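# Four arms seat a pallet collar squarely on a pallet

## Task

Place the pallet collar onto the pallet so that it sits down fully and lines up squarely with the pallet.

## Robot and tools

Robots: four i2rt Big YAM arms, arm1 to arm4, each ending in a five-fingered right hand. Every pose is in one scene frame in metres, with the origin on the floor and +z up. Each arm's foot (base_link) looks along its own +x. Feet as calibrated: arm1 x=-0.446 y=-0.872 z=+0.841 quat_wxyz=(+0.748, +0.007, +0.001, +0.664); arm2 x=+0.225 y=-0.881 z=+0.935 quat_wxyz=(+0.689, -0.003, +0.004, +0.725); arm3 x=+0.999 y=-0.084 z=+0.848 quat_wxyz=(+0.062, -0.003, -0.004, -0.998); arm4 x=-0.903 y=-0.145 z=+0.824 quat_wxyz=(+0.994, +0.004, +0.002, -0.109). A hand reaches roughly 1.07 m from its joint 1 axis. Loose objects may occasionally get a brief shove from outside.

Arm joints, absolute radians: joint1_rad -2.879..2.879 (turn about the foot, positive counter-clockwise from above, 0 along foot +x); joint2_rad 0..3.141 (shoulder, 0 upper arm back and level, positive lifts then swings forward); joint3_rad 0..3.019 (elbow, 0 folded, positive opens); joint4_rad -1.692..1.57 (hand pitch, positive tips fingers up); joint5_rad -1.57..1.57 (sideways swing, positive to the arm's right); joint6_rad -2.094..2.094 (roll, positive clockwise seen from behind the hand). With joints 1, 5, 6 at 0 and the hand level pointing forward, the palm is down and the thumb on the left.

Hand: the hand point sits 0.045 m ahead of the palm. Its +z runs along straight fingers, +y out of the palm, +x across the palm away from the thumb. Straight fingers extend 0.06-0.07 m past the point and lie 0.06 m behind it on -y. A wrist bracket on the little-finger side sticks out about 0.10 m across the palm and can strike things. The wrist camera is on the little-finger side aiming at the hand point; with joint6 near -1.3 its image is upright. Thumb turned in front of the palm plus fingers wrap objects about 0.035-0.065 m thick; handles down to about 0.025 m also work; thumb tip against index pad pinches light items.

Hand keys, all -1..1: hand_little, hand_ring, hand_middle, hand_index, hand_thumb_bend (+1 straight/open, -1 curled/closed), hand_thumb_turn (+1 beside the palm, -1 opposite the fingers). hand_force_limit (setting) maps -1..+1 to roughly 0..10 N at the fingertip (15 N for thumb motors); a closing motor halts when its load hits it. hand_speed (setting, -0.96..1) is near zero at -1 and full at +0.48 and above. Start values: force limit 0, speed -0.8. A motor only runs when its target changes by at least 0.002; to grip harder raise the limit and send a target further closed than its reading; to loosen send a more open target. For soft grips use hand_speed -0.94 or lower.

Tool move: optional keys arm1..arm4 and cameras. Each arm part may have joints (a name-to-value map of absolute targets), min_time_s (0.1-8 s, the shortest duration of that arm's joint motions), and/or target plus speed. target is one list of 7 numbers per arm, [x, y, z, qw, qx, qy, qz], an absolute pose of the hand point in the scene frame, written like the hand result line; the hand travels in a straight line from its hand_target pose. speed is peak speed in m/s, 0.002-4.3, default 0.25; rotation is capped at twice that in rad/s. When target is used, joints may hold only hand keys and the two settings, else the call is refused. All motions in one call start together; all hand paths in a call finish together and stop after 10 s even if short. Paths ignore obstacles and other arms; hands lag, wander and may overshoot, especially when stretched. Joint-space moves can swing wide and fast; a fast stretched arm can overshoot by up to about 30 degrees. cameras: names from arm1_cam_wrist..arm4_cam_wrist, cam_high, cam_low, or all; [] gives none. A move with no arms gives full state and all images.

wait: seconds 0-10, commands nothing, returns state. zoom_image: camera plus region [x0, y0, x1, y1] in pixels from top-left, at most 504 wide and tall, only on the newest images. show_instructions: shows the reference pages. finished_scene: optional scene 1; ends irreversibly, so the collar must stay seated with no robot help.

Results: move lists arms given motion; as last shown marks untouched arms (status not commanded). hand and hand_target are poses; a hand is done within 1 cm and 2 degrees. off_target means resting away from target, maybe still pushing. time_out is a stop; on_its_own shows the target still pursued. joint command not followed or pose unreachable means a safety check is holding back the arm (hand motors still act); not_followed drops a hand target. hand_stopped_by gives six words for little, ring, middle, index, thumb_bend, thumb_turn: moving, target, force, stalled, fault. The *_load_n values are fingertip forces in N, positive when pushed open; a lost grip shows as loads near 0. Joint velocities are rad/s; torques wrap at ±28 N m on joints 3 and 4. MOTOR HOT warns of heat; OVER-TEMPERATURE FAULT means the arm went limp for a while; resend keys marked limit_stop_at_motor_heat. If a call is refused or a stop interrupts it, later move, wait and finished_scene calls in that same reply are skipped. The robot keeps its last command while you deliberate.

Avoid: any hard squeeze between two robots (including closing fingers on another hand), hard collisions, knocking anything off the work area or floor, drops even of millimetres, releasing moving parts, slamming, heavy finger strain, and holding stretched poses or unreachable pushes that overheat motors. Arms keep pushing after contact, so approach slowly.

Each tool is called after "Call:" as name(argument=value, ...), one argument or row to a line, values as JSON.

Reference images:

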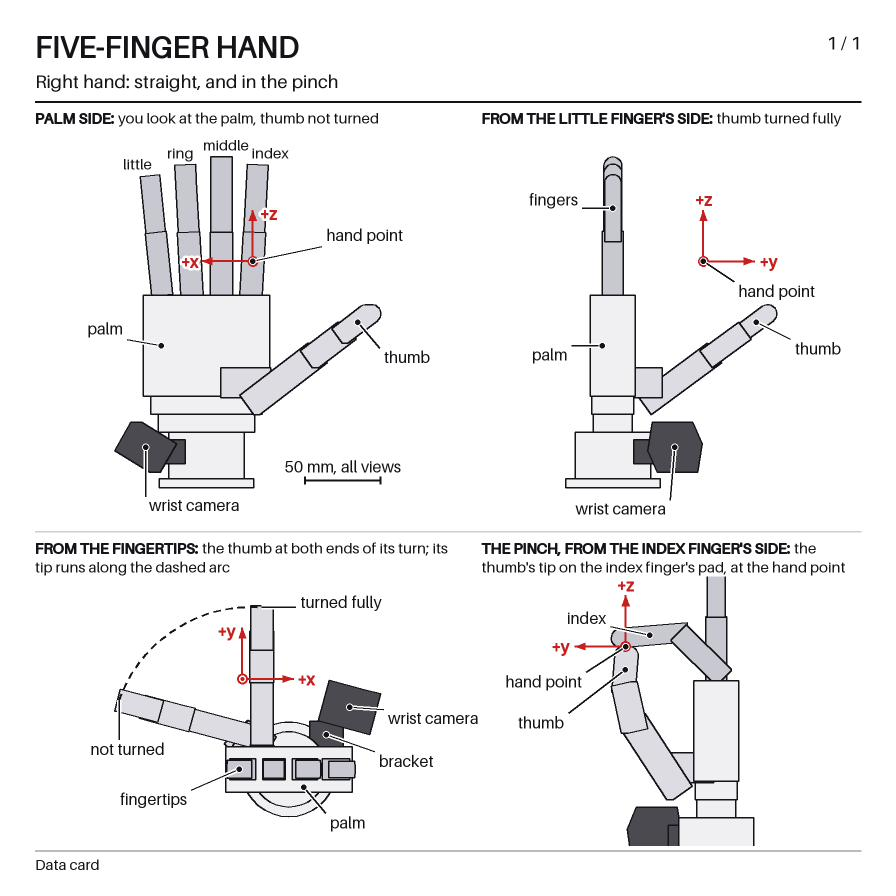

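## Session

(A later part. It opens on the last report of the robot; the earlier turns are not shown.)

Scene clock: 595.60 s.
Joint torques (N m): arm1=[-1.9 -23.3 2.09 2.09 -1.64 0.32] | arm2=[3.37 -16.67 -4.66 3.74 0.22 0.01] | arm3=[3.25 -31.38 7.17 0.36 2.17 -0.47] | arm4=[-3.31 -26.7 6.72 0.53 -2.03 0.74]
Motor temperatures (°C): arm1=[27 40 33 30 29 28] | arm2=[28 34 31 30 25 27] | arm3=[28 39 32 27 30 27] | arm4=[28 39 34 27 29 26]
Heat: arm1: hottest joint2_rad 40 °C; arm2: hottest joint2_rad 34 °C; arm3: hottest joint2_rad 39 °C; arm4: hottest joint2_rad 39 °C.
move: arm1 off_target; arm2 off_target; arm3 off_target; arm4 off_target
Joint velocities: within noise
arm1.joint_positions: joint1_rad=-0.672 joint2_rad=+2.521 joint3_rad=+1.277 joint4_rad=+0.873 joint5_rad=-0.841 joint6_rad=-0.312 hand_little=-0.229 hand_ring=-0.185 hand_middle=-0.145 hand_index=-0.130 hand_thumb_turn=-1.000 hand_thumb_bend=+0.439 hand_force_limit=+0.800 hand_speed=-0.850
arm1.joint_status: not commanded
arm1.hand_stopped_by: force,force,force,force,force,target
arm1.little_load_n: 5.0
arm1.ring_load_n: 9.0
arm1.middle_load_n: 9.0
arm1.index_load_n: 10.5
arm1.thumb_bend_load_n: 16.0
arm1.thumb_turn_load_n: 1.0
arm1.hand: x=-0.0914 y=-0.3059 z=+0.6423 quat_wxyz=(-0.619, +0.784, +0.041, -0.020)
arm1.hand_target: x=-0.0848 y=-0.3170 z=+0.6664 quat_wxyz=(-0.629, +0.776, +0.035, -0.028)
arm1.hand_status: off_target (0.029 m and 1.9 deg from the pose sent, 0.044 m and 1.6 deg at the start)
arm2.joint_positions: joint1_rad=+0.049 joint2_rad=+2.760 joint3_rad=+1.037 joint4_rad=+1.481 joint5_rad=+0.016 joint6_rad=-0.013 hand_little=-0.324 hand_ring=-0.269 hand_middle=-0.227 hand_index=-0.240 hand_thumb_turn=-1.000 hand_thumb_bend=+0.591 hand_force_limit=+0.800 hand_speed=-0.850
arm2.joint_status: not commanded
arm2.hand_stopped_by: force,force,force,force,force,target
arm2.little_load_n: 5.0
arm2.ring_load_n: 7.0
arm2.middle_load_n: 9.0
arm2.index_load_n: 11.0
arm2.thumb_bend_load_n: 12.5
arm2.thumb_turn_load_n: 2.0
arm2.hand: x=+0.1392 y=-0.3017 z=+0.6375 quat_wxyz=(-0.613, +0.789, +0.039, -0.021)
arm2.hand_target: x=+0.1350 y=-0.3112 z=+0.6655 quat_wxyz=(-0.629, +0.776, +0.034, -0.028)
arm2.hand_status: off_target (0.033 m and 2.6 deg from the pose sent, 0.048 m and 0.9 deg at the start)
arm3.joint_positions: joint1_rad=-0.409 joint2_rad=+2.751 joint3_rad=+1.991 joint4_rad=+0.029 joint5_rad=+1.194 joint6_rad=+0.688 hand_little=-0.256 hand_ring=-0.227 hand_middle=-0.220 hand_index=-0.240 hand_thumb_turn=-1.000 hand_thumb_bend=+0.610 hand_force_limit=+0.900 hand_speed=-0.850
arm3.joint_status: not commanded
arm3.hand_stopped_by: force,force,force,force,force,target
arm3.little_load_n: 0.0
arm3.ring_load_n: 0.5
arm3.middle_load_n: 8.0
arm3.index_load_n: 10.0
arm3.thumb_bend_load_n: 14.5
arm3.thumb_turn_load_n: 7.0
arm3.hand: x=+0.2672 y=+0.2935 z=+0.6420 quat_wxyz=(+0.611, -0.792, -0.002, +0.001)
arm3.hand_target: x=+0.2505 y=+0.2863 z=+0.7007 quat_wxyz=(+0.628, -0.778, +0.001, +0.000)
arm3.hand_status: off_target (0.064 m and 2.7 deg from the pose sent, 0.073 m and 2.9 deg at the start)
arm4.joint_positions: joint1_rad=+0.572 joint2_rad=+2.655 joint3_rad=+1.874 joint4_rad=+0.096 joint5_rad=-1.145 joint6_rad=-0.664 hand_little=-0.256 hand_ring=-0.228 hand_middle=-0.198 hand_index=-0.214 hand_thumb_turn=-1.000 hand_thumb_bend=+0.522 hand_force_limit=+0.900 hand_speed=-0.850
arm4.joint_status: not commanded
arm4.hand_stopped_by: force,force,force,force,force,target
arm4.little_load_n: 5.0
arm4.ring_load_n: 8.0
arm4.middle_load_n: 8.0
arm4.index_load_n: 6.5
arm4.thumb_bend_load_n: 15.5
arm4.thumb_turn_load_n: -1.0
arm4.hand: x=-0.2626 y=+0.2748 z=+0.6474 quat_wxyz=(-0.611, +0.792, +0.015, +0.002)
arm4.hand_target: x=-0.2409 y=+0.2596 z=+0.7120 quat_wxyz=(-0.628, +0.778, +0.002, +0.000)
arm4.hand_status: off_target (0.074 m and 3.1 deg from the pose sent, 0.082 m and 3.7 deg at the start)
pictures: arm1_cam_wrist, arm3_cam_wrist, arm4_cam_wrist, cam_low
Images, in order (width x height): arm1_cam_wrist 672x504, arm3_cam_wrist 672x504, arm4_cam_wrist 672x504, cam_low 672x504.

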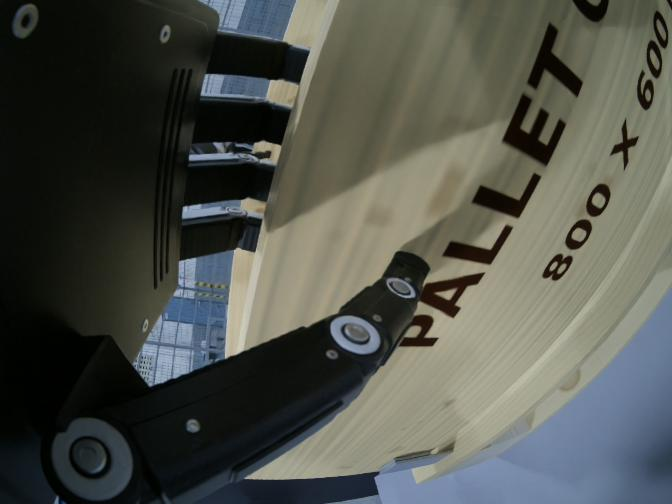

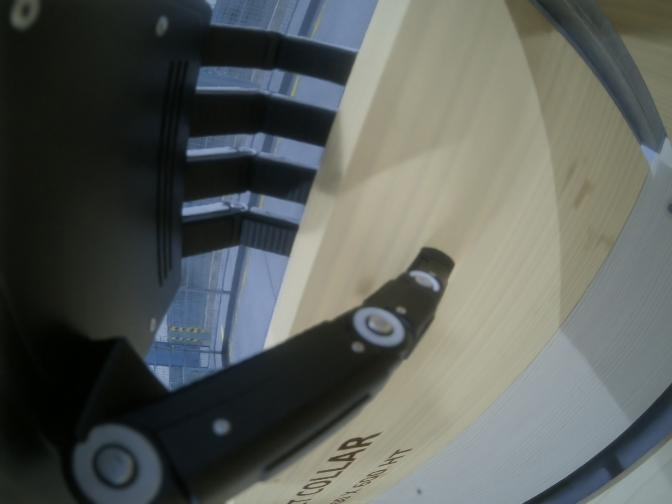

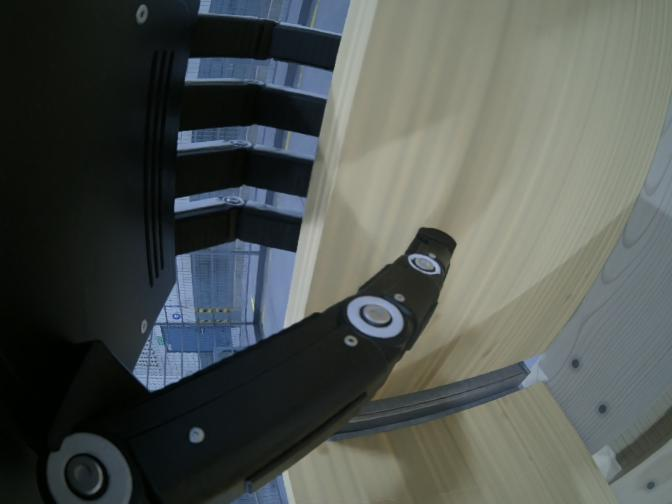

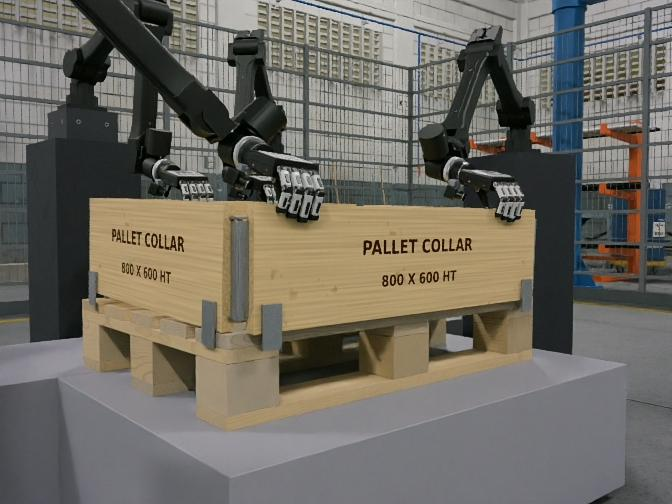

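Call:
move(
  arm3={"target":[0.265,0.290,0.630,0.629,-0.777,0,0],"speed":0.07},
  arm4={"target":[-0.258,0.265,0.635,0.629,-0.777,0,0],"speed":0.07},
  arm1={"target":[-0.085,-0.308,0.645,0.629,-0.776,-0.034,0.028],"speed":0.04},
  arm2={"target":[0.137,-0.303,0.645,0.629,-0.776,-0.034,0.028],"speed":0.04},
)

Call:
move(
  arm3={"target":[0.258,0.286,0.610,0.629,-0.777,0,0],"speed":0.07,"joints":{"hand_speed":0.0,"hand_little":0.2,"hand_ring":0.2,"hand_middle":0.2,"hand_index":0.2,"hand_thumb_bend":0.85}},
  arm4={"target":[-0.250,0.262,0.612,0.629,-0.777,0,0],"speed":0.07,"joints":{"hand_speed":0.0,"hand_little":0.2,"hand_ring":0.2,"hand_middle":0.2,"hand_index":0.2,"hand_thumb_bend":0.85}},
)

Call:
move(
  arm3={"target":[0.250,0.284,0.596,0.629,-0.777,0,0],"speed":0.06},
  arm4={"target":[-0.245,0.260,0.612,0.629,-0.777,0,0],"speed":0.06},
  cameras=["arm3_cam_wrist","arm4_cam_wrist"],
)

Scene clock: 598.17 s.
Joint torques (N m): arm1=[-1.55 -18.9 5.79 2.07 -1.22 0.32] | arm2=[2.84 -13.45 -0.5 3.1 0 -0.02] | arm3=[2.37 -23.36 8.69 1.99 1.03 -0.32] | arm4=[-1.49 -18.61 6.99 2.43 -0.48 0.24]
Motor temperatures (°C): arm1=[27 39 33 30 30 28] | arm2=[28 34 31 31 25 27] | arm3=[28 39 32 27 31 27] | arm4=[28 39 34 27 29 26]
Heat: arm1: hottest joint2_rad 39 °C; arm2: hottest joint2_rad 34 °C; arm3: hottest joint2_rad 39 °C; arm4: hottest joint2_rad 39 °C.
move: arm1 done; arm2 off_target; arm3 done; arm4 off_target
Joint velocities: within noise
arm1.joint_positions: joint1_rad=-0.672 joint2_rad=+2.526 joint3_rad=+1.283 joint4_rad=+0.879 joint5_rad=-0.842 joint6_rad=-0.308 hand_little=-0.229 hand_ring=-0.185 hand_middle=-0.145 hand_index=-0.130 hand_thumb_turn=-1.000 hand_thumb_bend=+0.439 hand_force_limit=+0.800 hand_speed=-0.850
arm1.joint_status: not commanded
arm1.hand_stopped_by: force,force,force,force,force,target
arm1.little_load_n: 4.0
arm1.ring_load_n: 8.5
arm1.middle_load_n: 8.5
arm1.index_load_n: 10.5
arm1.thumb_bend_load_n: 16.0
arm1.thumb_turn_load_n: 1.5
arm1.hand: x=-0.0904 y=-0.3045 z=+0.6420 quat_wxyz=(-0.621, +0.783, +0.041, -0.020)
arm1.hand_target: x=-0.0851 y=-0.3082 z=+0.6448 quat_wxyz=(-0.628, +0.777, +0.034, -0.028)
arm1.hand_status: done (0.007 m and 1.8 deg from the pose sent, 0.007 m and 1.9 deg at the start)
arm2.joint_positions: joint1_rad=+0.049 joint2_rad=+2.766 joint3_rad=+1.044 joint4_rad=+1.489 joint5_rad=+0.015 joint6_rad=-0.013 hand_little=-0.324 hand_ring=-0.269 hand_middle=-0.227 hand_index=-0.240 hand_thumb_turn=-1.000 hand_thumb_bend=+0.591 hand_force_limit=+0.800 hand_speed=-0.850
arm2.joint_status: not commanded
arm2.hand_stopped_by: force,force,force,force,force,target
arm2.little_load_n: 4.5
arm2.ring_load_n: 6.5
arm2.middle_load_n: 8.0
arm2.index_load_n: 10.5
arm2.thumb_bend_load_n: 13.0
arm2.thumb_turn_load_n: 2.0
arm2.hand: x=+0.1388 y=-0.2998 z=+0.6375 quat_wxyz=(-0.616, +0.786, +0.039, -0.022)
arm2.hand_target: x=+0.1371 y=-0.3029 z=+0.6450 quat_wxyz=(-0.629, +0.776, +0.034, -0.028)
arm2.hand_status: off_target (0.008 m and 2.1 deg from the pose sent, 0.008 m and 2.6 deg at the start)
arm3.joint_positions: joint1_rad=-0.406 joint2_rad=+2.771 joint3_rad=+1.991 joint4_rad=+0.103 joint5_rad=+1.218 joint6_rad=+0.644 hand_little=-0.256 hand_ring=-0.226 hand_middle=-0.220 hand_index=-0.240 hand_thumb_turn=-1.000 hand_thumb_bend=+0.610 hand_force_limit=+0.900 hand_speed=-0.850
arm3.joint_status: not commanded
arm3.hand_stopped_by: force,force,force,force,force,target
arm3.little_load_n: 2.0
arm3.ring_load_n: 3.5
arm3.middle_load_n: 9.5
arm3.index_load_n: 11.5
arm3.thumb_bend_load_n: 14.5
arm3.thumb_turn_load_n: 4.5
arm3.hand: x=+0.2684 y=+0.2949 z=+0.6375 quat_wxyz=(+0.623, -0.782, +0.002, +0.001)
arm3.hand_target: x=+0.2654 y=+0.2899 z=+0.6300 quat_wxyz=(+0.629, -0.778, +0.000, +0.000)
arm3.hand_status: done (0.010 m and 1.0 deg from the pose sent, 0.013 m and 2.7 deg at the start)
arm4.joint_positions: joint1_rad=+0.566 joint2_rad=+2.680 joint3_rad=+1.874 joint4_rad=+0.201 joint5_rad=-1.176 joint6_rad=-0.586 hand_little=-0.256 hand_ring=-0.228 hand_middle=-0.198 hand_index=-0.214 hand_thumb_turn=-1.000 hand_thumb_bend=+0.522 hand_force_limit=+0.900 hand_speed=-0.850
arm4.joint_status: not commanded
arm4.hand_stopped_by: force,force,force,force,force,target
arm4.little_load_n: 7.5
arm4.ring_load_n: 9.5
arm4.middle_load_n: 9.0
arm4.index_load_n: 9.5
arm4.thumb_bend_load_n: 15.0
arm4.thumb_turn_load_n: -0.5
arm4.hand: x=-0.2622 y=+0.2750 z=+0.6440 quat_wxyz=(-0.628, +0.778, +0.012, -0.001)
arm4.hand_target: x=-0.2582 y=+0.2651 z=+0.6352 quat_wxyz=(-0.629, +0.777, +0.000, +0.000)
arm4.hand_status: off_target (0.014 m and 1.4 deg from the pose sent, 0.016 m and 3.1 deg at the start)
pictures: none

Scene clock: 599.50 s.
Joint torques (N m): arm1=[-1.38 -18.67 5.64 2.36 -1.16 0.32] | arm2=[2.73 -13.1 -0.64 3.12 0.02 -0.02] | arm3=[2.67 -23.36 9.63 1.18 0.59 -0.16] | arm4=[-0.79 -18.26 9.05 1.58 -0.32 0.11]
Motor temperatures (°C): arm1=[27 39 33 30 30 28] | arm2=[28 34 31 31 25 27] | arm3=[28 39 32 27 31 27] | arm4=[28 39 34 27 29 26]
Heat: arm1: hottest joint2_rad 39 °C; arm2: hottest joint2_rad 34 °C; arm3: hottest joint2_rad 39 °C; arm4: hottest joint2_rad 39 °C.
move: arm3 off_target; arm4 off_target
Joint velocities: within noise
arm1, arm2: as last shown
arm1.joint_positions: joint1_rad=-0.672 joint2_rad=+2.527 joint3_rad=+1.283 joint4_rad=+0.879 joint5_rad=-0.843 joint6_rad=-0.308 hand_little=-0.229 hand_ring=-0.185 hand_middle=-0.145 hand_index=-0.130 hand_thumb_turn=-1.000 hand_thumb_bend=+0.439 hand_force_limit=+0.800 hand_speed=-0.850
arm1.little_load_n: 4.5
arm1.middle_load_n: 9.0
arm1.index_load_n: 11.0
arm1.hand: x=-0.0905 y=-0.3044 z=+0.6420 quat_wxyz=(-0.621, +0.783, +0.042, -0.021)
arm2.joint_positions: joint1_rad=+0.049 joint2_rad=+2.766 joint3_rad=+1.045 joint4_rad=+1.489 joint5_rad=+0.015 joint6_rad=-0.013 hand_little=-0.324 hand_ring=-0.269 hand_middle=-0.227 hand_index=-0.240 hand_thumb_turn=-1.000 hand_thumb_bend=+0.591 hand_force_limit=+0.800 hand_speed=-0.850
arm2.little_load_n: 4.0
arm2.index_load_n: 11.0
arm2.hand: x=+0.1387 y=-0.2997 z=+0.6374 quat_wxyz=(-0.616, +0.786, +0.039, -0.022)
arm2.hand_target: x=+0.1371 y=-0.3030 z=+0.6449 quat_wxyz=(-0.629, +0.777, +0.034, -0.028)
arm3.joint_positions: joint1_rad=-0.402 joint2_rad=+2.826 joint3_rad=+2.045 joint4_rad=+0.104 joint5_rad=+1.237 joint6_rad=+0.640 hand_little=+0.200 hand_ring=+0.200 hand_middle=+0.200 hand_index=+0.200 hand_thumb_turn=-1.000 hand_thumb_bend=+0.850 hand_force_limit=+0.900 hand_speed=+0.000
arm3.joint_status: all done
arm3.hand_stopped_by: target,target,target,target,target,target
arm3.little_load_n: 0.0
arm3.ring_load_n: 0.0
arm3.middle_load_n: 0.0
arm3.index_load_n: 0.0
arm3.thumb_bend_load_n: 0.0
arm3.thumb_turn_load_n: 0.0
arm3.hand: x=+0.2664 y=+0.2938 z=+0.6180 quat_wxyz=(+0.627, -0.779, +0.003, -0.005)
arm3.hand_target: x=+0.2585 y=+0.2857 z=+0.6103 quat_wxyz=(+0.629, -0.777, +0.000, +0.000)
arm3.hand_status: off_target (0.014 m and 0.7 deg from the pose sent, 0.031 m and 1.0 deg at the start)
arm4.joint_positions: joint1_rad=+0.550 joint2_rad=+2.737 joint3_rad=+1.911 joint4_rad=+0.207 joint5_rad=-1.188 joint6_rad=-0.583 hand_little=+0.200 hand_ring=+0.200 hand_middle=+0.200 hand_index=+0.200 hand_thumb_turn=-1.000 hand_thumb_bend=+0.850 hand_force_limit=+0.900 hand_speed=+0.000
arm4.joint_status: all done
arm4.hand_stopped_by: target,target,target,target,target,target
arm4.little_load_n: 0.5
arm4.ring_load_n: -0.5
arm4.middle_load_n: 0.0
arm4.index_load_n: 0.0
arm4.thumb_bend_load_n: 0.0
arm4.thumb_turn_load_n: 0.0
arm4.hand: x=-0.2595 y=+0.2642 z=+0.6174 quat_wxyz=(-0.629, +0.778, +0.004, -0.006)
arm4.hand_target: x=-0.2504 y=+0.2618 z=+0.6122 quat_wxyz=(-0.629, +0.777, +0.000, +0.000)
arm4.hand_status: off_target (0.011 m and 0.8 deg from the pose sent, 0.037 m and 1.4 deg at the start)
pictures: none

Scene clock: 600.83 s.
Joint torques (N m): arm1=[-1.32 -19.25 5.64 2.17 -1.16 0.36] | arm2=[2.84 -13.27 -0.66 3.15 0.01 -0.03] | arm3=[3.08 -24.12 9.92 0.57 0.59 -0.13] | arm4=[-1.26 -18.55 9.18 0.98 -0.41 0.05]
Motor temperatures (°C): arm1=[27 39 33 30 30 28] | arm2=[28 34 31 31 25 27] | arm3=[28 39 32 27 30 27] | arm4=[28 39 34 27 29 26]
Heat: arm1: hottest joint2_rad 39 °C; arm2: hottest joint2_rad 34 °C; arm3: hottest joint2_rad 39 °C; arm4: hottest joint2_rad 39 °C.
move: arm3 off_target; arm4 off_target
Joint velocities: within noise
arm1, arm2: as last shown
arm1.little_load_n: 4.0
arm1.middle_load_n: 8.5
arm1.index_load_n: 10.5
arm1.thumb_turn_load_n: 1.0
arm2.little_load_n: 4.5
arm2.ring_load_n: 6.0
arm2.middle_load_n: 8.5
arm2.thumb_turn_load_n: 1.5
arm3.joint_positions: joint1_rad=-0.399 joint2_rad=+2.874 joint3_rad=+2.116 joint4_rad=+0.101 joint5_rad=+1.240 joint6_rad=+0.640 hand_little=+0.200 hand_ring=+0.200 hand_middle=+0.200 hand_index=+0.200 hand_thumb_turn=-1.000 hand_thumb_bend=+0.850 hand_force_limit=+0.900 hand_speed=+0.000
arm3.joint_status: not commanded
arm3.hand_stopped_by: target,target,target,target,target,target
arm3.little_load_n: 0.0
arm3.ring_load_n: 0.0
arm3.middle_load_n: 0.0
arm3.index_load_n: 0.0
arm3.thumb_bend_load_n: 0.0
arm3.thumb_turn_load_n: 0.0
arm3.hand: x=+0.2556 y=+0.2947 z=+0.6086 quat_wxyz=(+0.630, -0.777, +0.009, +0.002)
arm3.hand_target: x=+0.2508 y=+0.2837 z=+0.5962 quat_wxyz=(+0.629, -0.777, +0.000, +0.000)
arm3.hand_status: off_target (0.017 m and 1.0 deg from the pose sent, 0.029 m and 0.8 deg at the start)
arm4.joint_positions: joint1_rad=+0.550 joint2_rad=+2.748 joint3_rad=+1.931 joint4_rad=+0.203 joint5_rad=-1.189 joint6_rad=-0.583 hand_little=+0.200 hand_ring=+0.200 hand_middle=+0.200 hand_index=+0.200 hand_thumb_turn=-1.000 hand_thumb_bend=+0.850 hand_force_limit=+0.900 hand_speed=+0.000
arm4.joint_status: not commanded
arm4.hand_stopped_by: target,target,target,target,target,target
arm4.little_load_n: 0.5
arm4.ring_load_n: 0.0
arm4.middle_load_n: 0.0
arm4.index_load_n: 0.0
arm4.thumb_bend_load_n: 0.0
arm4.thumb_turn_load_n: 0.0
arm4.hand: x=-0.2558 y=+0.2656 z=+0.6163 quat_wxyz=(-0.630, +0.777, +0.005, -0.004)
arm4.hand_target: x=-0.2454 y=+0.2598 z=+0.6122 quat_wxyz=(-0.629, +0.777, +0.000, +0.000)
arm4.hand_status: off_target (0.013 m and 0.8 deg from the pose sent, 0.016 m and 0.8 deg at the start)
Images, in order (width x height): arm3_cam_wrist 672x504, arm4_cam_wrist 672x504.

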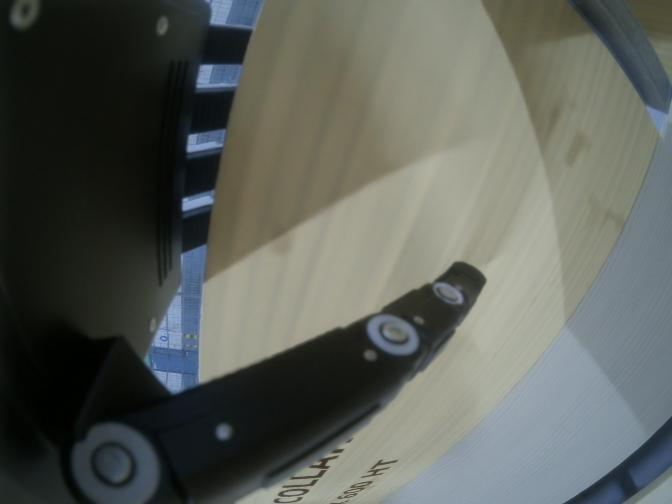

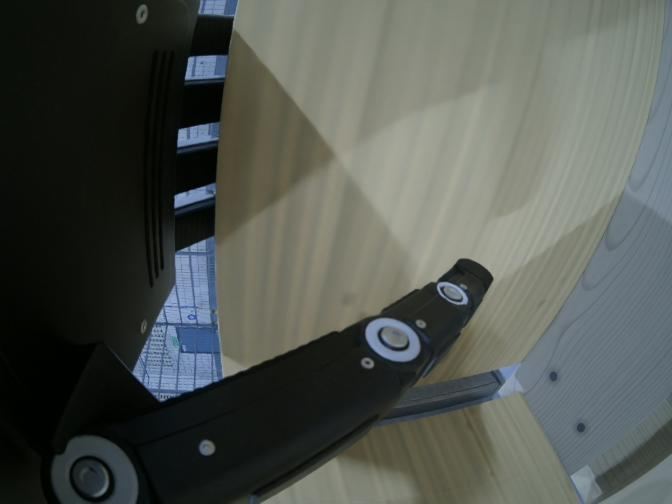

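Call:
move(
  arm3={"joints":{"hand_force_limit":0.0,"hand_speed":-0.85,"hand_little":-0.5,"hand_ring":-0.5,"hand_middle":-0.5,"hand_index":-0.5,"hand_thumb_bend":0.0}},
  arm4={"joints":{"hand_force_limit":0.0,"hand_speed":-0.85,"hand_little":-0.5,"hand_ring":-0.5,"hand_middle":-0.5,"hand_index":-0.5,"hand_thumb_bend":0.0}},
)

Call:
move(
  arm3={"joints":{"hand_force_limit":0.9,"hand_little":-0.55,"hand_ring":-0.55,"hand_middle":-0.55,"hand_index":-0.55,"hand_thumb_bend":-0.05}},
  arm4={"joints":{"hand_force_limit":0.9,"hand_little":-0.55,"hand_ring":-0.55,"hand_middle":-0.55,"hand_index":-0.55,"hand_thumb_bend":-0.05}},
)

Call:
move(
  arm3={"target":[0.254,0.298,0.680,0.629,-0.777,0,0],"speed":0.06},
  arm4={"target":[-0.248,0.276,0.690,0.629,-0.777,0,0],"speed":0.06},
  cameras=["arm4_cam_wrist","arm3_cam_wrist","cam_low"],
)

Call:
zoom_image(
  camera="cam_low",
  region=[180, 285, 300, 375],
)

Scene clock: 604.67 s.
Joint torques (N m): arm1=[-1.79 -18.67 5.71 2.39 -1.22 0.31] | arm2=[2.96 -13.27 -0.69 3.06 0.03 -0.02] | arm3=[3.43 -23.36 9.94 0.57 0.67 -0.13] | arm4=[-2.32 -18.84 8.29 0.98 -0.63 0.05]
Motor temperatures (°C): arm1=[27 39 32 30 30 28] | arm2=[28 34 31 31 25 27] | arm3=[28 38 32 27 30 27] | arm4=[28 39 34 27 29 26]
Heat: arm1: hottest joint2_rad 39 °C; arm2: hottest joint2_rad 34 °C; arm3: hottest joint2_rad 38 °C; arm4: hottest joint2_rad 39 °C.
move: arm3 off_target; arm4 off_target
Joint velocities: within noise
arm1, arm2: as last shown
arm1.joint_positions: joint1_rad=-0.672 joint2_rad=+2.527 joint3_rad=+1.283 joint4_rad=+0.879 joint5_rad=-0.843 joint6_rad=-0.307 hand_little=-0.229 hand_ring=-0.185 hand_middle=-0.145 hand_index=-0.130 hand_thumb_turn=-1.000 hand_thumb_bend=+0.439 hand_force_limit=+0.800 hand_speed=-0.850
arm2.little_load_n: 4.0
arm2.ring_load_n: 6.5
arm2.middle_load_n: 8.0
arm2.index_load_n: 10.5
arm2.thumb_turn_load_n: 2.0
arm3.joint_positions: joint1_rad=-0.396 joint2_rad=+2.875 joint3_rad=+2.116 joint4_rad=+0.099 joint5_rad=+1.239 joint6_rad=+0.640 hand_little=-0.256 hand_ring=-0.227 hand_middle=-0.200 hand_index=-0.228 hand_thumb_turn=-1.000 hand_thumb_bend=+0.636 hand_force_limit=+0.000 hand_speed=-0.850
arm3.joint_status: hand_little off_target (ended at -0.256, target -0.500); hand_ring off_target (ended at -0.227, target -0.500); hand_middle off_target (ended at -0.200, target -0.500); hand_index off_target (ended at -0.228, target -0.500); hand_thumb_bend off_target (ended at +0.636, target +0.000); the others done
arm3.hand_stopped_by: force,force,force,force,force,target
arm3.little_load_n: 7.0
arm3.ring_load_n: 6.5
arm3.middle_load_n: 1.0
arm3.index_load_n: 5.5
arm3.thumb_bend_load_n: 9.5
arm3.thumb_turn_load_n: 0.0
arm3.hand: x=+0.2548 y=+0.2928 z=+0.6078 quat_wxyz=(+0.629, -0.777, +0.007, +0.002)
arm3.hand_target: x=+0.2510 y=+0.2839 z=+0.5961 quat_wxyz=(+0.629, -0.777, +0.000, +0.000)
arm3.hand_status: not commanded
arm4.joint_positions: joint1_rad=+0.562 joint2_rad=+2.750 joint3_rad=+1.944 joint4_rad=+0.203 joint5_rad=-1.182 joint6_rad=-0.584 hand_little=-0.270 hand_ring=-0.241 hand_middle=-0.173 hand_index=-0.213 hand_thumb_turn=-1.000 hand_thumb_bend=+0.605 hand_force_limit=+0.000 hand_speed=-0.850
arm4.joint_status: hand_little off_target (ended at -0.270, target -0.500); hand_ring off_target (ended at -0.241, target -0.500); hand_middle off_target (ended at -0.173, target -0.500); hand_index off_target (ended at -0.213, target -0.500); hand_thumb_bend off_target (ended at +0.605, target +0.000); the others done
arm4.hand_stopped_by: force,force,force,force,force,target
arm4.little_load_n: 6.0
arm4.ring_load_n: 8.0
arm4.middle_load_n: 0.0
arm4.index_load_n: 4.5
arm4.thumb_bend_load_n: 7.5
arm4.thumb_turn_load_n: 0.0
arm4.hand: x=-0.2553 y=+0.2752 z=+0.6188 quat_wxyz=(-0.630, +0.777, +0.012, -0.002)
arm4.hand_target: x=-0.2453 y=+0.2597 z=+0.6123 quat_wxyz=(-0.629, +0.777, +0.000, +0.001)
arm4.hand_status: not commanded
pictures: none

Scene clock: 605.23 s.
Joint torques (N m): arm1=[-1.67 -18.84 5.68 2.32 -1.16 0.31] | arm2=[2.84 -13.33 -0.62 3.11 0.02 -0.02] | arm3=[1.96 -24.12 9.81 0.36 0.7 -0.17] | arm4=[-2.43 -18.84 8.25 0.99 -0.64 0.05]
Motor temperatures (°C): arm1=[27 39 32 30 30 28] | arm2=[28 34 31 31 25 27] | arm3=[28 38 32 27 30 27] | arm4=[28 39 34 27 29 26]
Heat: arm1: hottest joint2_rad 39 °C; arm2: hottest joint2_rad 34 °C; arm3: hottest joint2_rad 38 °C; arm4: hottest joint2_rad 39 °C.
move: arm3 off_target; arm4 off_target
Joint velocities: within noise
arm1, arm2: as last shown
arm1.ring_load_n: 8.0
arm1.middle_load_n: 9.0
arm2.hand_target: x=+0.1371 y=-0.3030 z=+0.6448 quat_wxyz=(-0.629, +0.777, +0.034, -0.028)
arm3.joint_positions: joint1_rad=-0.396 joint2_rad=+2.875 joint3_rad=+2.116 joint4_rad=+0.099 joint5_rad=+1.237 joint6_rad=+0.640 hand_little=-0.281 hand_ring=-0.250 hand_middle=-0.236 hand_index=-0.252 hand_thumb_turn=-1.000 hand_thumb_bend=+0.633 hand_force_limit=+0.900 hand_speed=-0.850
arm3.joint_status: hand_little off_target (ended at -0.281, target -0.550); hand_ring off_target (ended at -0.250, target -0.550); hand_middle off_target (ended at -0.236, target -0.550); hand_index off_target (ended at -0.252, target -0.550); hand_thumb_bend off_target (ended at +0.633, target -0.050); the others done
arm3.hand_stopped_by: force,force,force,force,force,target
arm3.little_load_n: 9.5
arm3.ring_load_n: 9.5
arm3.middle_load_n: 10.5
arm3.index_load_n: 9.5
arm3.thumb_bend_load_n: 16.5
arm3.thumb_turn_load_n: 0.0
arm3.hand: x=+0.2543 y=+0.2926 z=+0.6077 quat_wxyz=(+0.629, -0.777, +0.006, +0.003)
arm3.hand_target: x=+0.2510 y=+0.2838 z=+0.5961 quat_wxyz=(+0.629, -0.777, +0.000, +0.000)
arm3.hand_status: not commanded
arm4.joint_positions: joint1_rad=+0.563 joint2_rad=+2.751 joint3_rad=+1.945 joint4_rad=+0.203 joint5_rad=-1.182 joint6_rad=-0.584 hand_little=-0.294 hand_ring=-0.252 hand_middle=-0.238 hand_index=-0.250 hand_thumb_turn=-1.000 hand_thumb_bend=+0.578 hand_force_limit=+0.900 hand_speed=-0.850
arm4.joint_status: hand_little off_target (ended at -0.294, target -0.550); hand_ring off_target (ended at -0.252, target -0.550); hand_middle off_target (ended at -0.238, target -0.550); hand_index off_target (ended at -0.250, target -0.550); hand_thumb_bend off_target (ended at +0.578, target -0.050); the others done
arm4.hand_stopped_by: force,force,force,force,force,target
arm4.little_load_n: 9.0
arm4.ring_load_n: 7.5
arm4.middle_load_n: 13.0
arm4.index_load_n: 11.0
arm4.thumb_bend_load_n: 13.5
arm4.thumb_turn_load_n: 0.0
arm4.hand: x=-0.2555 y=+0.2757 z=+0.6186 quat_wxyz=(-0.630, +0.777, +0.012, -0.002)
arm4.hand_target: x=-0.2455 y=+0.2596 z=+0.6120 quat_wxyz=(-0.629, +0.777, +0.000, +0.000)
arm4.hand_status: not commanded
pictures: none

Scene clock: 607.20 s.
Joint torques (N m): arm1=[-1.44 -18.67 5.91 2.36 -1.18 0.31] | arm2=[2.67 -13.16 -0.55 3.1 0.02 0] | arm3=[1.85 -31.68 6.98 0.32 2.13 -0.53] | arm4=[-1.32 -26.75 6.17 0.62 -2.13 0.75]
Motor temperatures (°C): arm1=[27 39 32 30 31 28] | arm2=[28 34 31 31 25 27] | arm3=[28 38 32 27 31 27] | arm4=[28 39 34 27 29 26]
Heat: arm1: hottest joint2_rad 39 °C; arm2: hottest joint2_rad 34 °C; arm3: hottest joint2_rad 38 °C; arm4: hottest joint2_rad 39 °C.
move: arm3 off_target; arm4 off_target
Joint velocities: within noise
arm1, arm2: as last shown
arm1.little_load_n: 3.5
arm1.ring_load_n: 8.5
arm1.middle_load_n: 8.5
arm1.thumb_bend_load_n: 16.5
arm1.thumb_turn_load_n: 1.5
arm1.hand: x=-0.0906 y=-0.3044 z=+0.6420 quat_wxyz=(-0.621, +0.783, +0.042, -0.021)
arm2.ring_load_n: 6.0
arm2.middle_load_n: 7.5
arm2.thumb_bend_load_n: 13.5
arm3.joint_positions: joint1_rad=-0.409 joint2_rad=+2.803 joint3_rad=+2.028 joint4_rad=+0.079 joint5_rad=+1.182 joint6_rad=+0.667 hand_little=-0.281 hand_ring=-0.251 hand_middle=-0.236 hand_index=-0.251 hand_thumb_turn=-1.000 hand_thumb_bend=+0.633 hand_force_limit=+0.900 hand_speed=-0.850
arm3.joint_status: not commanded
arm3.hand_stopped_by: force,force,force,force,force,target
arm3.little_load_n: 0.0
arm3.ring_load_n: 2.0
arm3.middle_load_n: 9.0
arm3.index_load_n: 10.5
arm3.thumb_bend_load_n: 15.0
arm3.thumb_turn_load_n: 5.0
arm3.hand: x=+0.2620 y=+0.2938 z=+0.6207 quat_wxyz=(+0.612, -0.791, -0.003, +0.011)
arm3.hand_target: x=+0.2521 y=+0.2992 z=+0.6770 quat_wxyz=(+0.628, -0.778, +0.001, +0.000)
arm3.hand_status: off_target (0.060 m and 2.8 deg from the pose sent, 0.072 m and 0.8 deg at the start)
arm4.joint_positions: joint1_rad=+0.576 joint2_rad=+2.708 joint3_rad=+1.900 joint4_rad=+0.162 joint5_rad=-1.120 joint6_rad=-0.627 hand_little=-0.294 hand_ring=-0.252 hand_middle=-0.238 hand_index=-0.250 hand_thumb_turn=-1.000 hand_thumb_bend=+0.579 hand_force_limit=+0.900 hand_speed=-0.850
arm4.joint_status: not commanded
arm4.hand_stopped_by: force,force,force,force,force,target
arm4.little_load_n: 9.0
arm4.ring_load_n: 6.5
arm4.middle_load_n: 9.5
arm4.index_load_n: 4.0
arm4.thumb_bend_load_n: 17.0
arm4.thumb_turn_load_n: -0.5
arm4.hand: x=-0.2586 y=+0.2783 z=+0.6226 quat_wxyz=(-0.611, +0.792, +0.007, +0.012)
arm4.hand_target: x=-0.2466 y=+0.2773 z=+0.6859 quat_wxyz=(-0.628, +0.778, +0.002, +0.000)
arm4.hand_status: off_target (0.068 m and 3.1 deg from the pose sent, 0.072 m and 1.4 deg at the start)
pictures: arm3_cam_wrist, arm4_cam_wrist, cam_low
Images, in order (width x height): arm3_cam_wrist 672x504, arm4_cam_wrist 672x504, cam_low 672x504.

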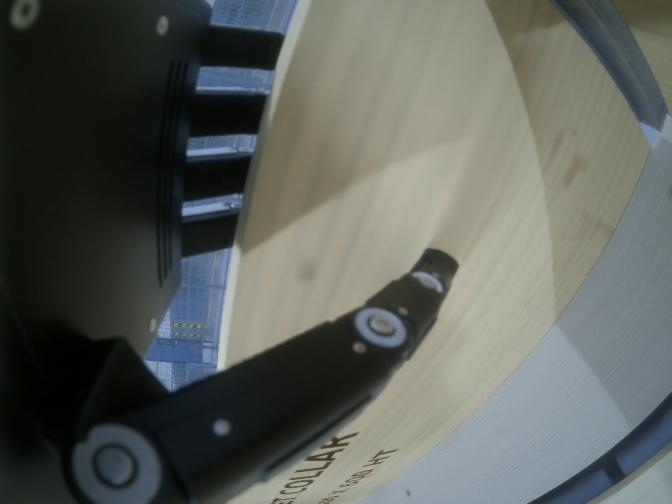

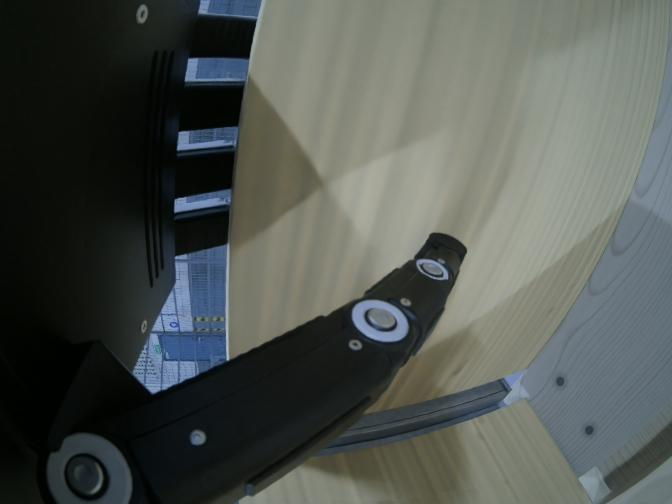

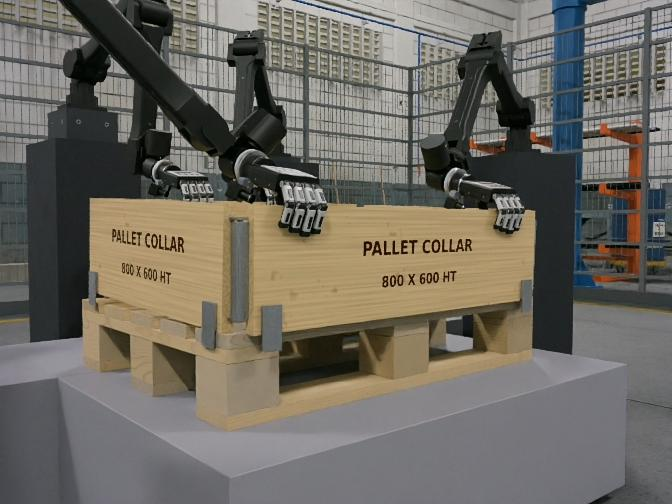

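Scaled by 4.200 from the camera's image (finer frame: 960x720).

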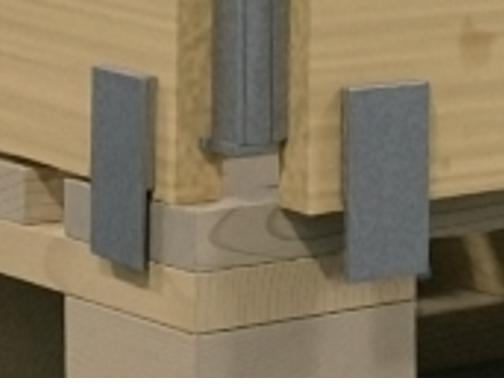

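Call:
move(
  arm3={"target":[0.254,0.297,0.705,0.629,-0.777,0,0],"speed":0.05},
  arm4={"target":[-0.248,0.276,0.715,0.629,-0.777,0,0],"speed":0.05},
  cameras=["arm4_cam_wrist","arm3_cam_wrist","cam_low"],
)

Call:
zoom_image(
  camera="cam_low",
  region=[180, 285, 300, 375],
)

Call:
zoom_image(
  camera="cam_low",
  region=[450, 265, 570, 355],
)

Scene clock: 608.43 s.
Joint torques (N m): arm1=[-2.08 -18.84 5.61 2.15 -1.18 0.32] | arm2=[2.84 -13.57 -0.61 3.1 0.03 -0.03] | arm3=[2.61 -31.85 7.53 0.5 2.2 -0.52] | arm4=[-1.79 -27.58 6.89 0.84 -2.12 0.82]
Motor temperatures (°C): arm1=[27 39 32 30 31 28] | arm2=[28 34 31 31 25 27] | arm3=[28 39 32 27 31 27] | arm4=[28 39 34 27 30 26]
Heat: arm1: hottest joint2_rad 39 °C; arm2: hottest joint2_rad 34 °C; arm3: hottest joint2_rad 39 °C; arm4: hottest joint2_rad 39 °C.
move: arm3 off_target; arm4 off_target
Joint velocities: within noise
arm1, arm2: as last shown
arm1.little_load_n: 4.0
arm1.ring_load_n: 8.0
arm1.thumb_bend_load_n: 16.0
arm2.little_load_n: 4.5
arm2.middle_load_n: 8.0
arm2.thumb_bend_load_n: 13.0
arm2.thumb_turn_load_n: 1.5
arm3.joint_positions: joint1_rad=-0.412 joint2_rad=+2.764 joint3_rad=+1.989 joint4_rad=+0.050 joint5_rad=+1.182 joint6_rad=+0.668 hand_little=-0.281 hand_ring=-0.251 hand_middle=-0.236 hand_index=-0.251 hand_thumb_turn=-1.000 hand_thumb_bend=+0.633 hand_force_limit=+0.900 hand_speed=-0.850
arm3.joint_status: not commanded
arm3.hand_stopped_by: force,force,force,force,force,target
arm3.little_load_n: 0.0
arm3.ring_load_n: 2.5
arm3.middle_load_n: 9.0
arm3.index_load_n: 9.5
arm3.thumb_bend_load_n: 14.5
arm3.thumb_turn_load_n: 4.5
arm3.hand: x=+0.2695 y=+0.2942 z=+0.6322 quat_wxyz=(+0.609, -0.793, -0.009, +0.000)
arm3.hand_target: x=+0.2525 y=+0.2983 z=+0.7013 quat_wxyz=(+0.628, -0.778, +0.002, +0.000)
arm3.hand_status: off_target (0.074 m and 3.2 deg from the pose sent, 0.085 m and 2.8 deg at the start)
arm4.joint_positions: joint1_rad=+0.581 joint2_rad=+2.671 joint3_rad=+1.867 joint4_rad=+0.128 joint5_rad=-1.121 joint6_rad=-0.636 hand_little=-0.294 hand_ring=-0.252 hand_middle=-0.238 hand_index=-0.250 hand_thumb_turn=-1.000 hand_thumb_bend=+0.579 hand_force_limit=+0.900 hand_speed=-0.850
arm4.joint_status: not commanded
arm4.hand_stopped_by: force,force,force,force,force,target
arm4.little_load_n: 7.0
arm4.ring_load_n: 6.0
arm4.middle_load_n: 10.0
arm4.index_load_n: 5.5
arm4.thumb_bend_load_n: 15.5
arm4.thumb_turn_load_n: -0.5
arm4.hand: x=-0.2669 y=+0.2785 z=+0.6345 quat_wxyz=(-0.607, +0.795, +0.004, +0.001)
arm4.hand_target: x=-0.2472 y=+0.2773 z=+0.7102 quat_wxyz=(-0.628, +0.778, +0.002, -0.001)
arm4.hand_status: off_target (0.083 m and 3.3 deg from the pose sent, 0.093 m and 3.1 deg at the start)
pictures: arm3_cam_wrist, arm4_cam_wrist, cam_low
Images, in order (width x height): arm3_cam_wrist 672x504, arm4_cam_wrist 672x504, cam_low 672x504.

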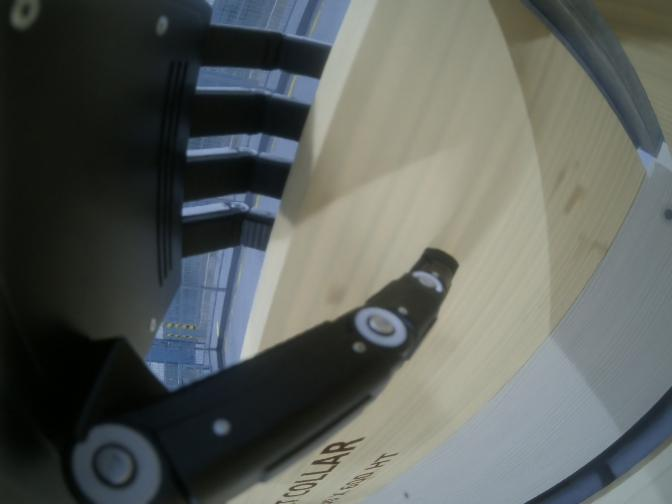

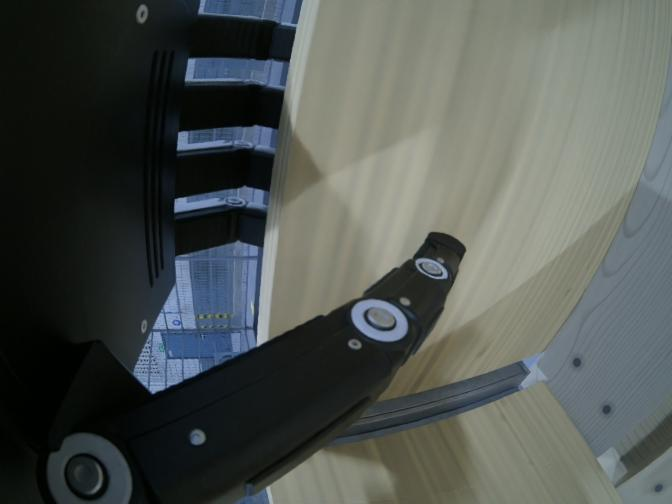

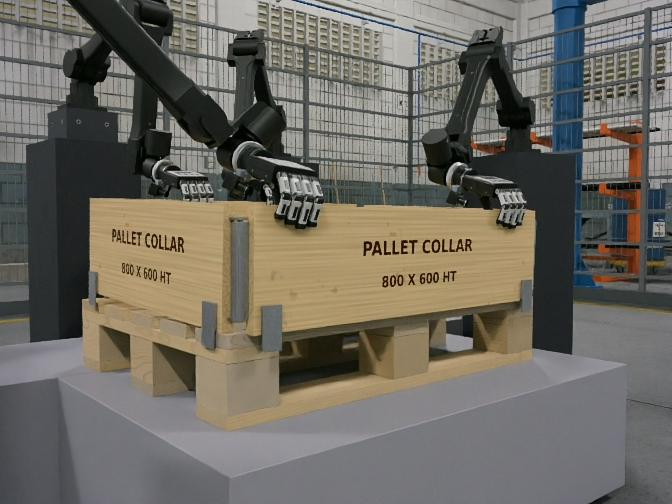

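Scaled by 4.200 from the camera's image (finer frame: 960x720).

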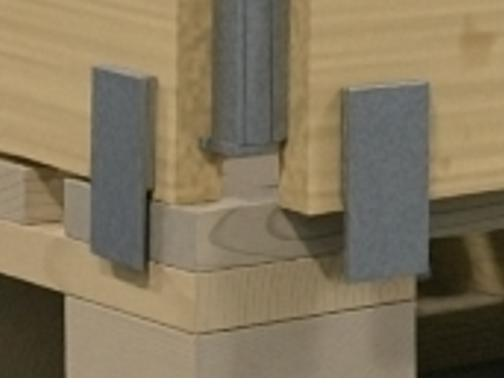

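Scaled by 4.200 from the camera's image (finer frame: 960x720).

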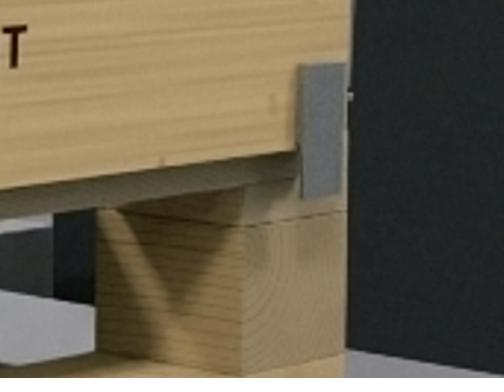

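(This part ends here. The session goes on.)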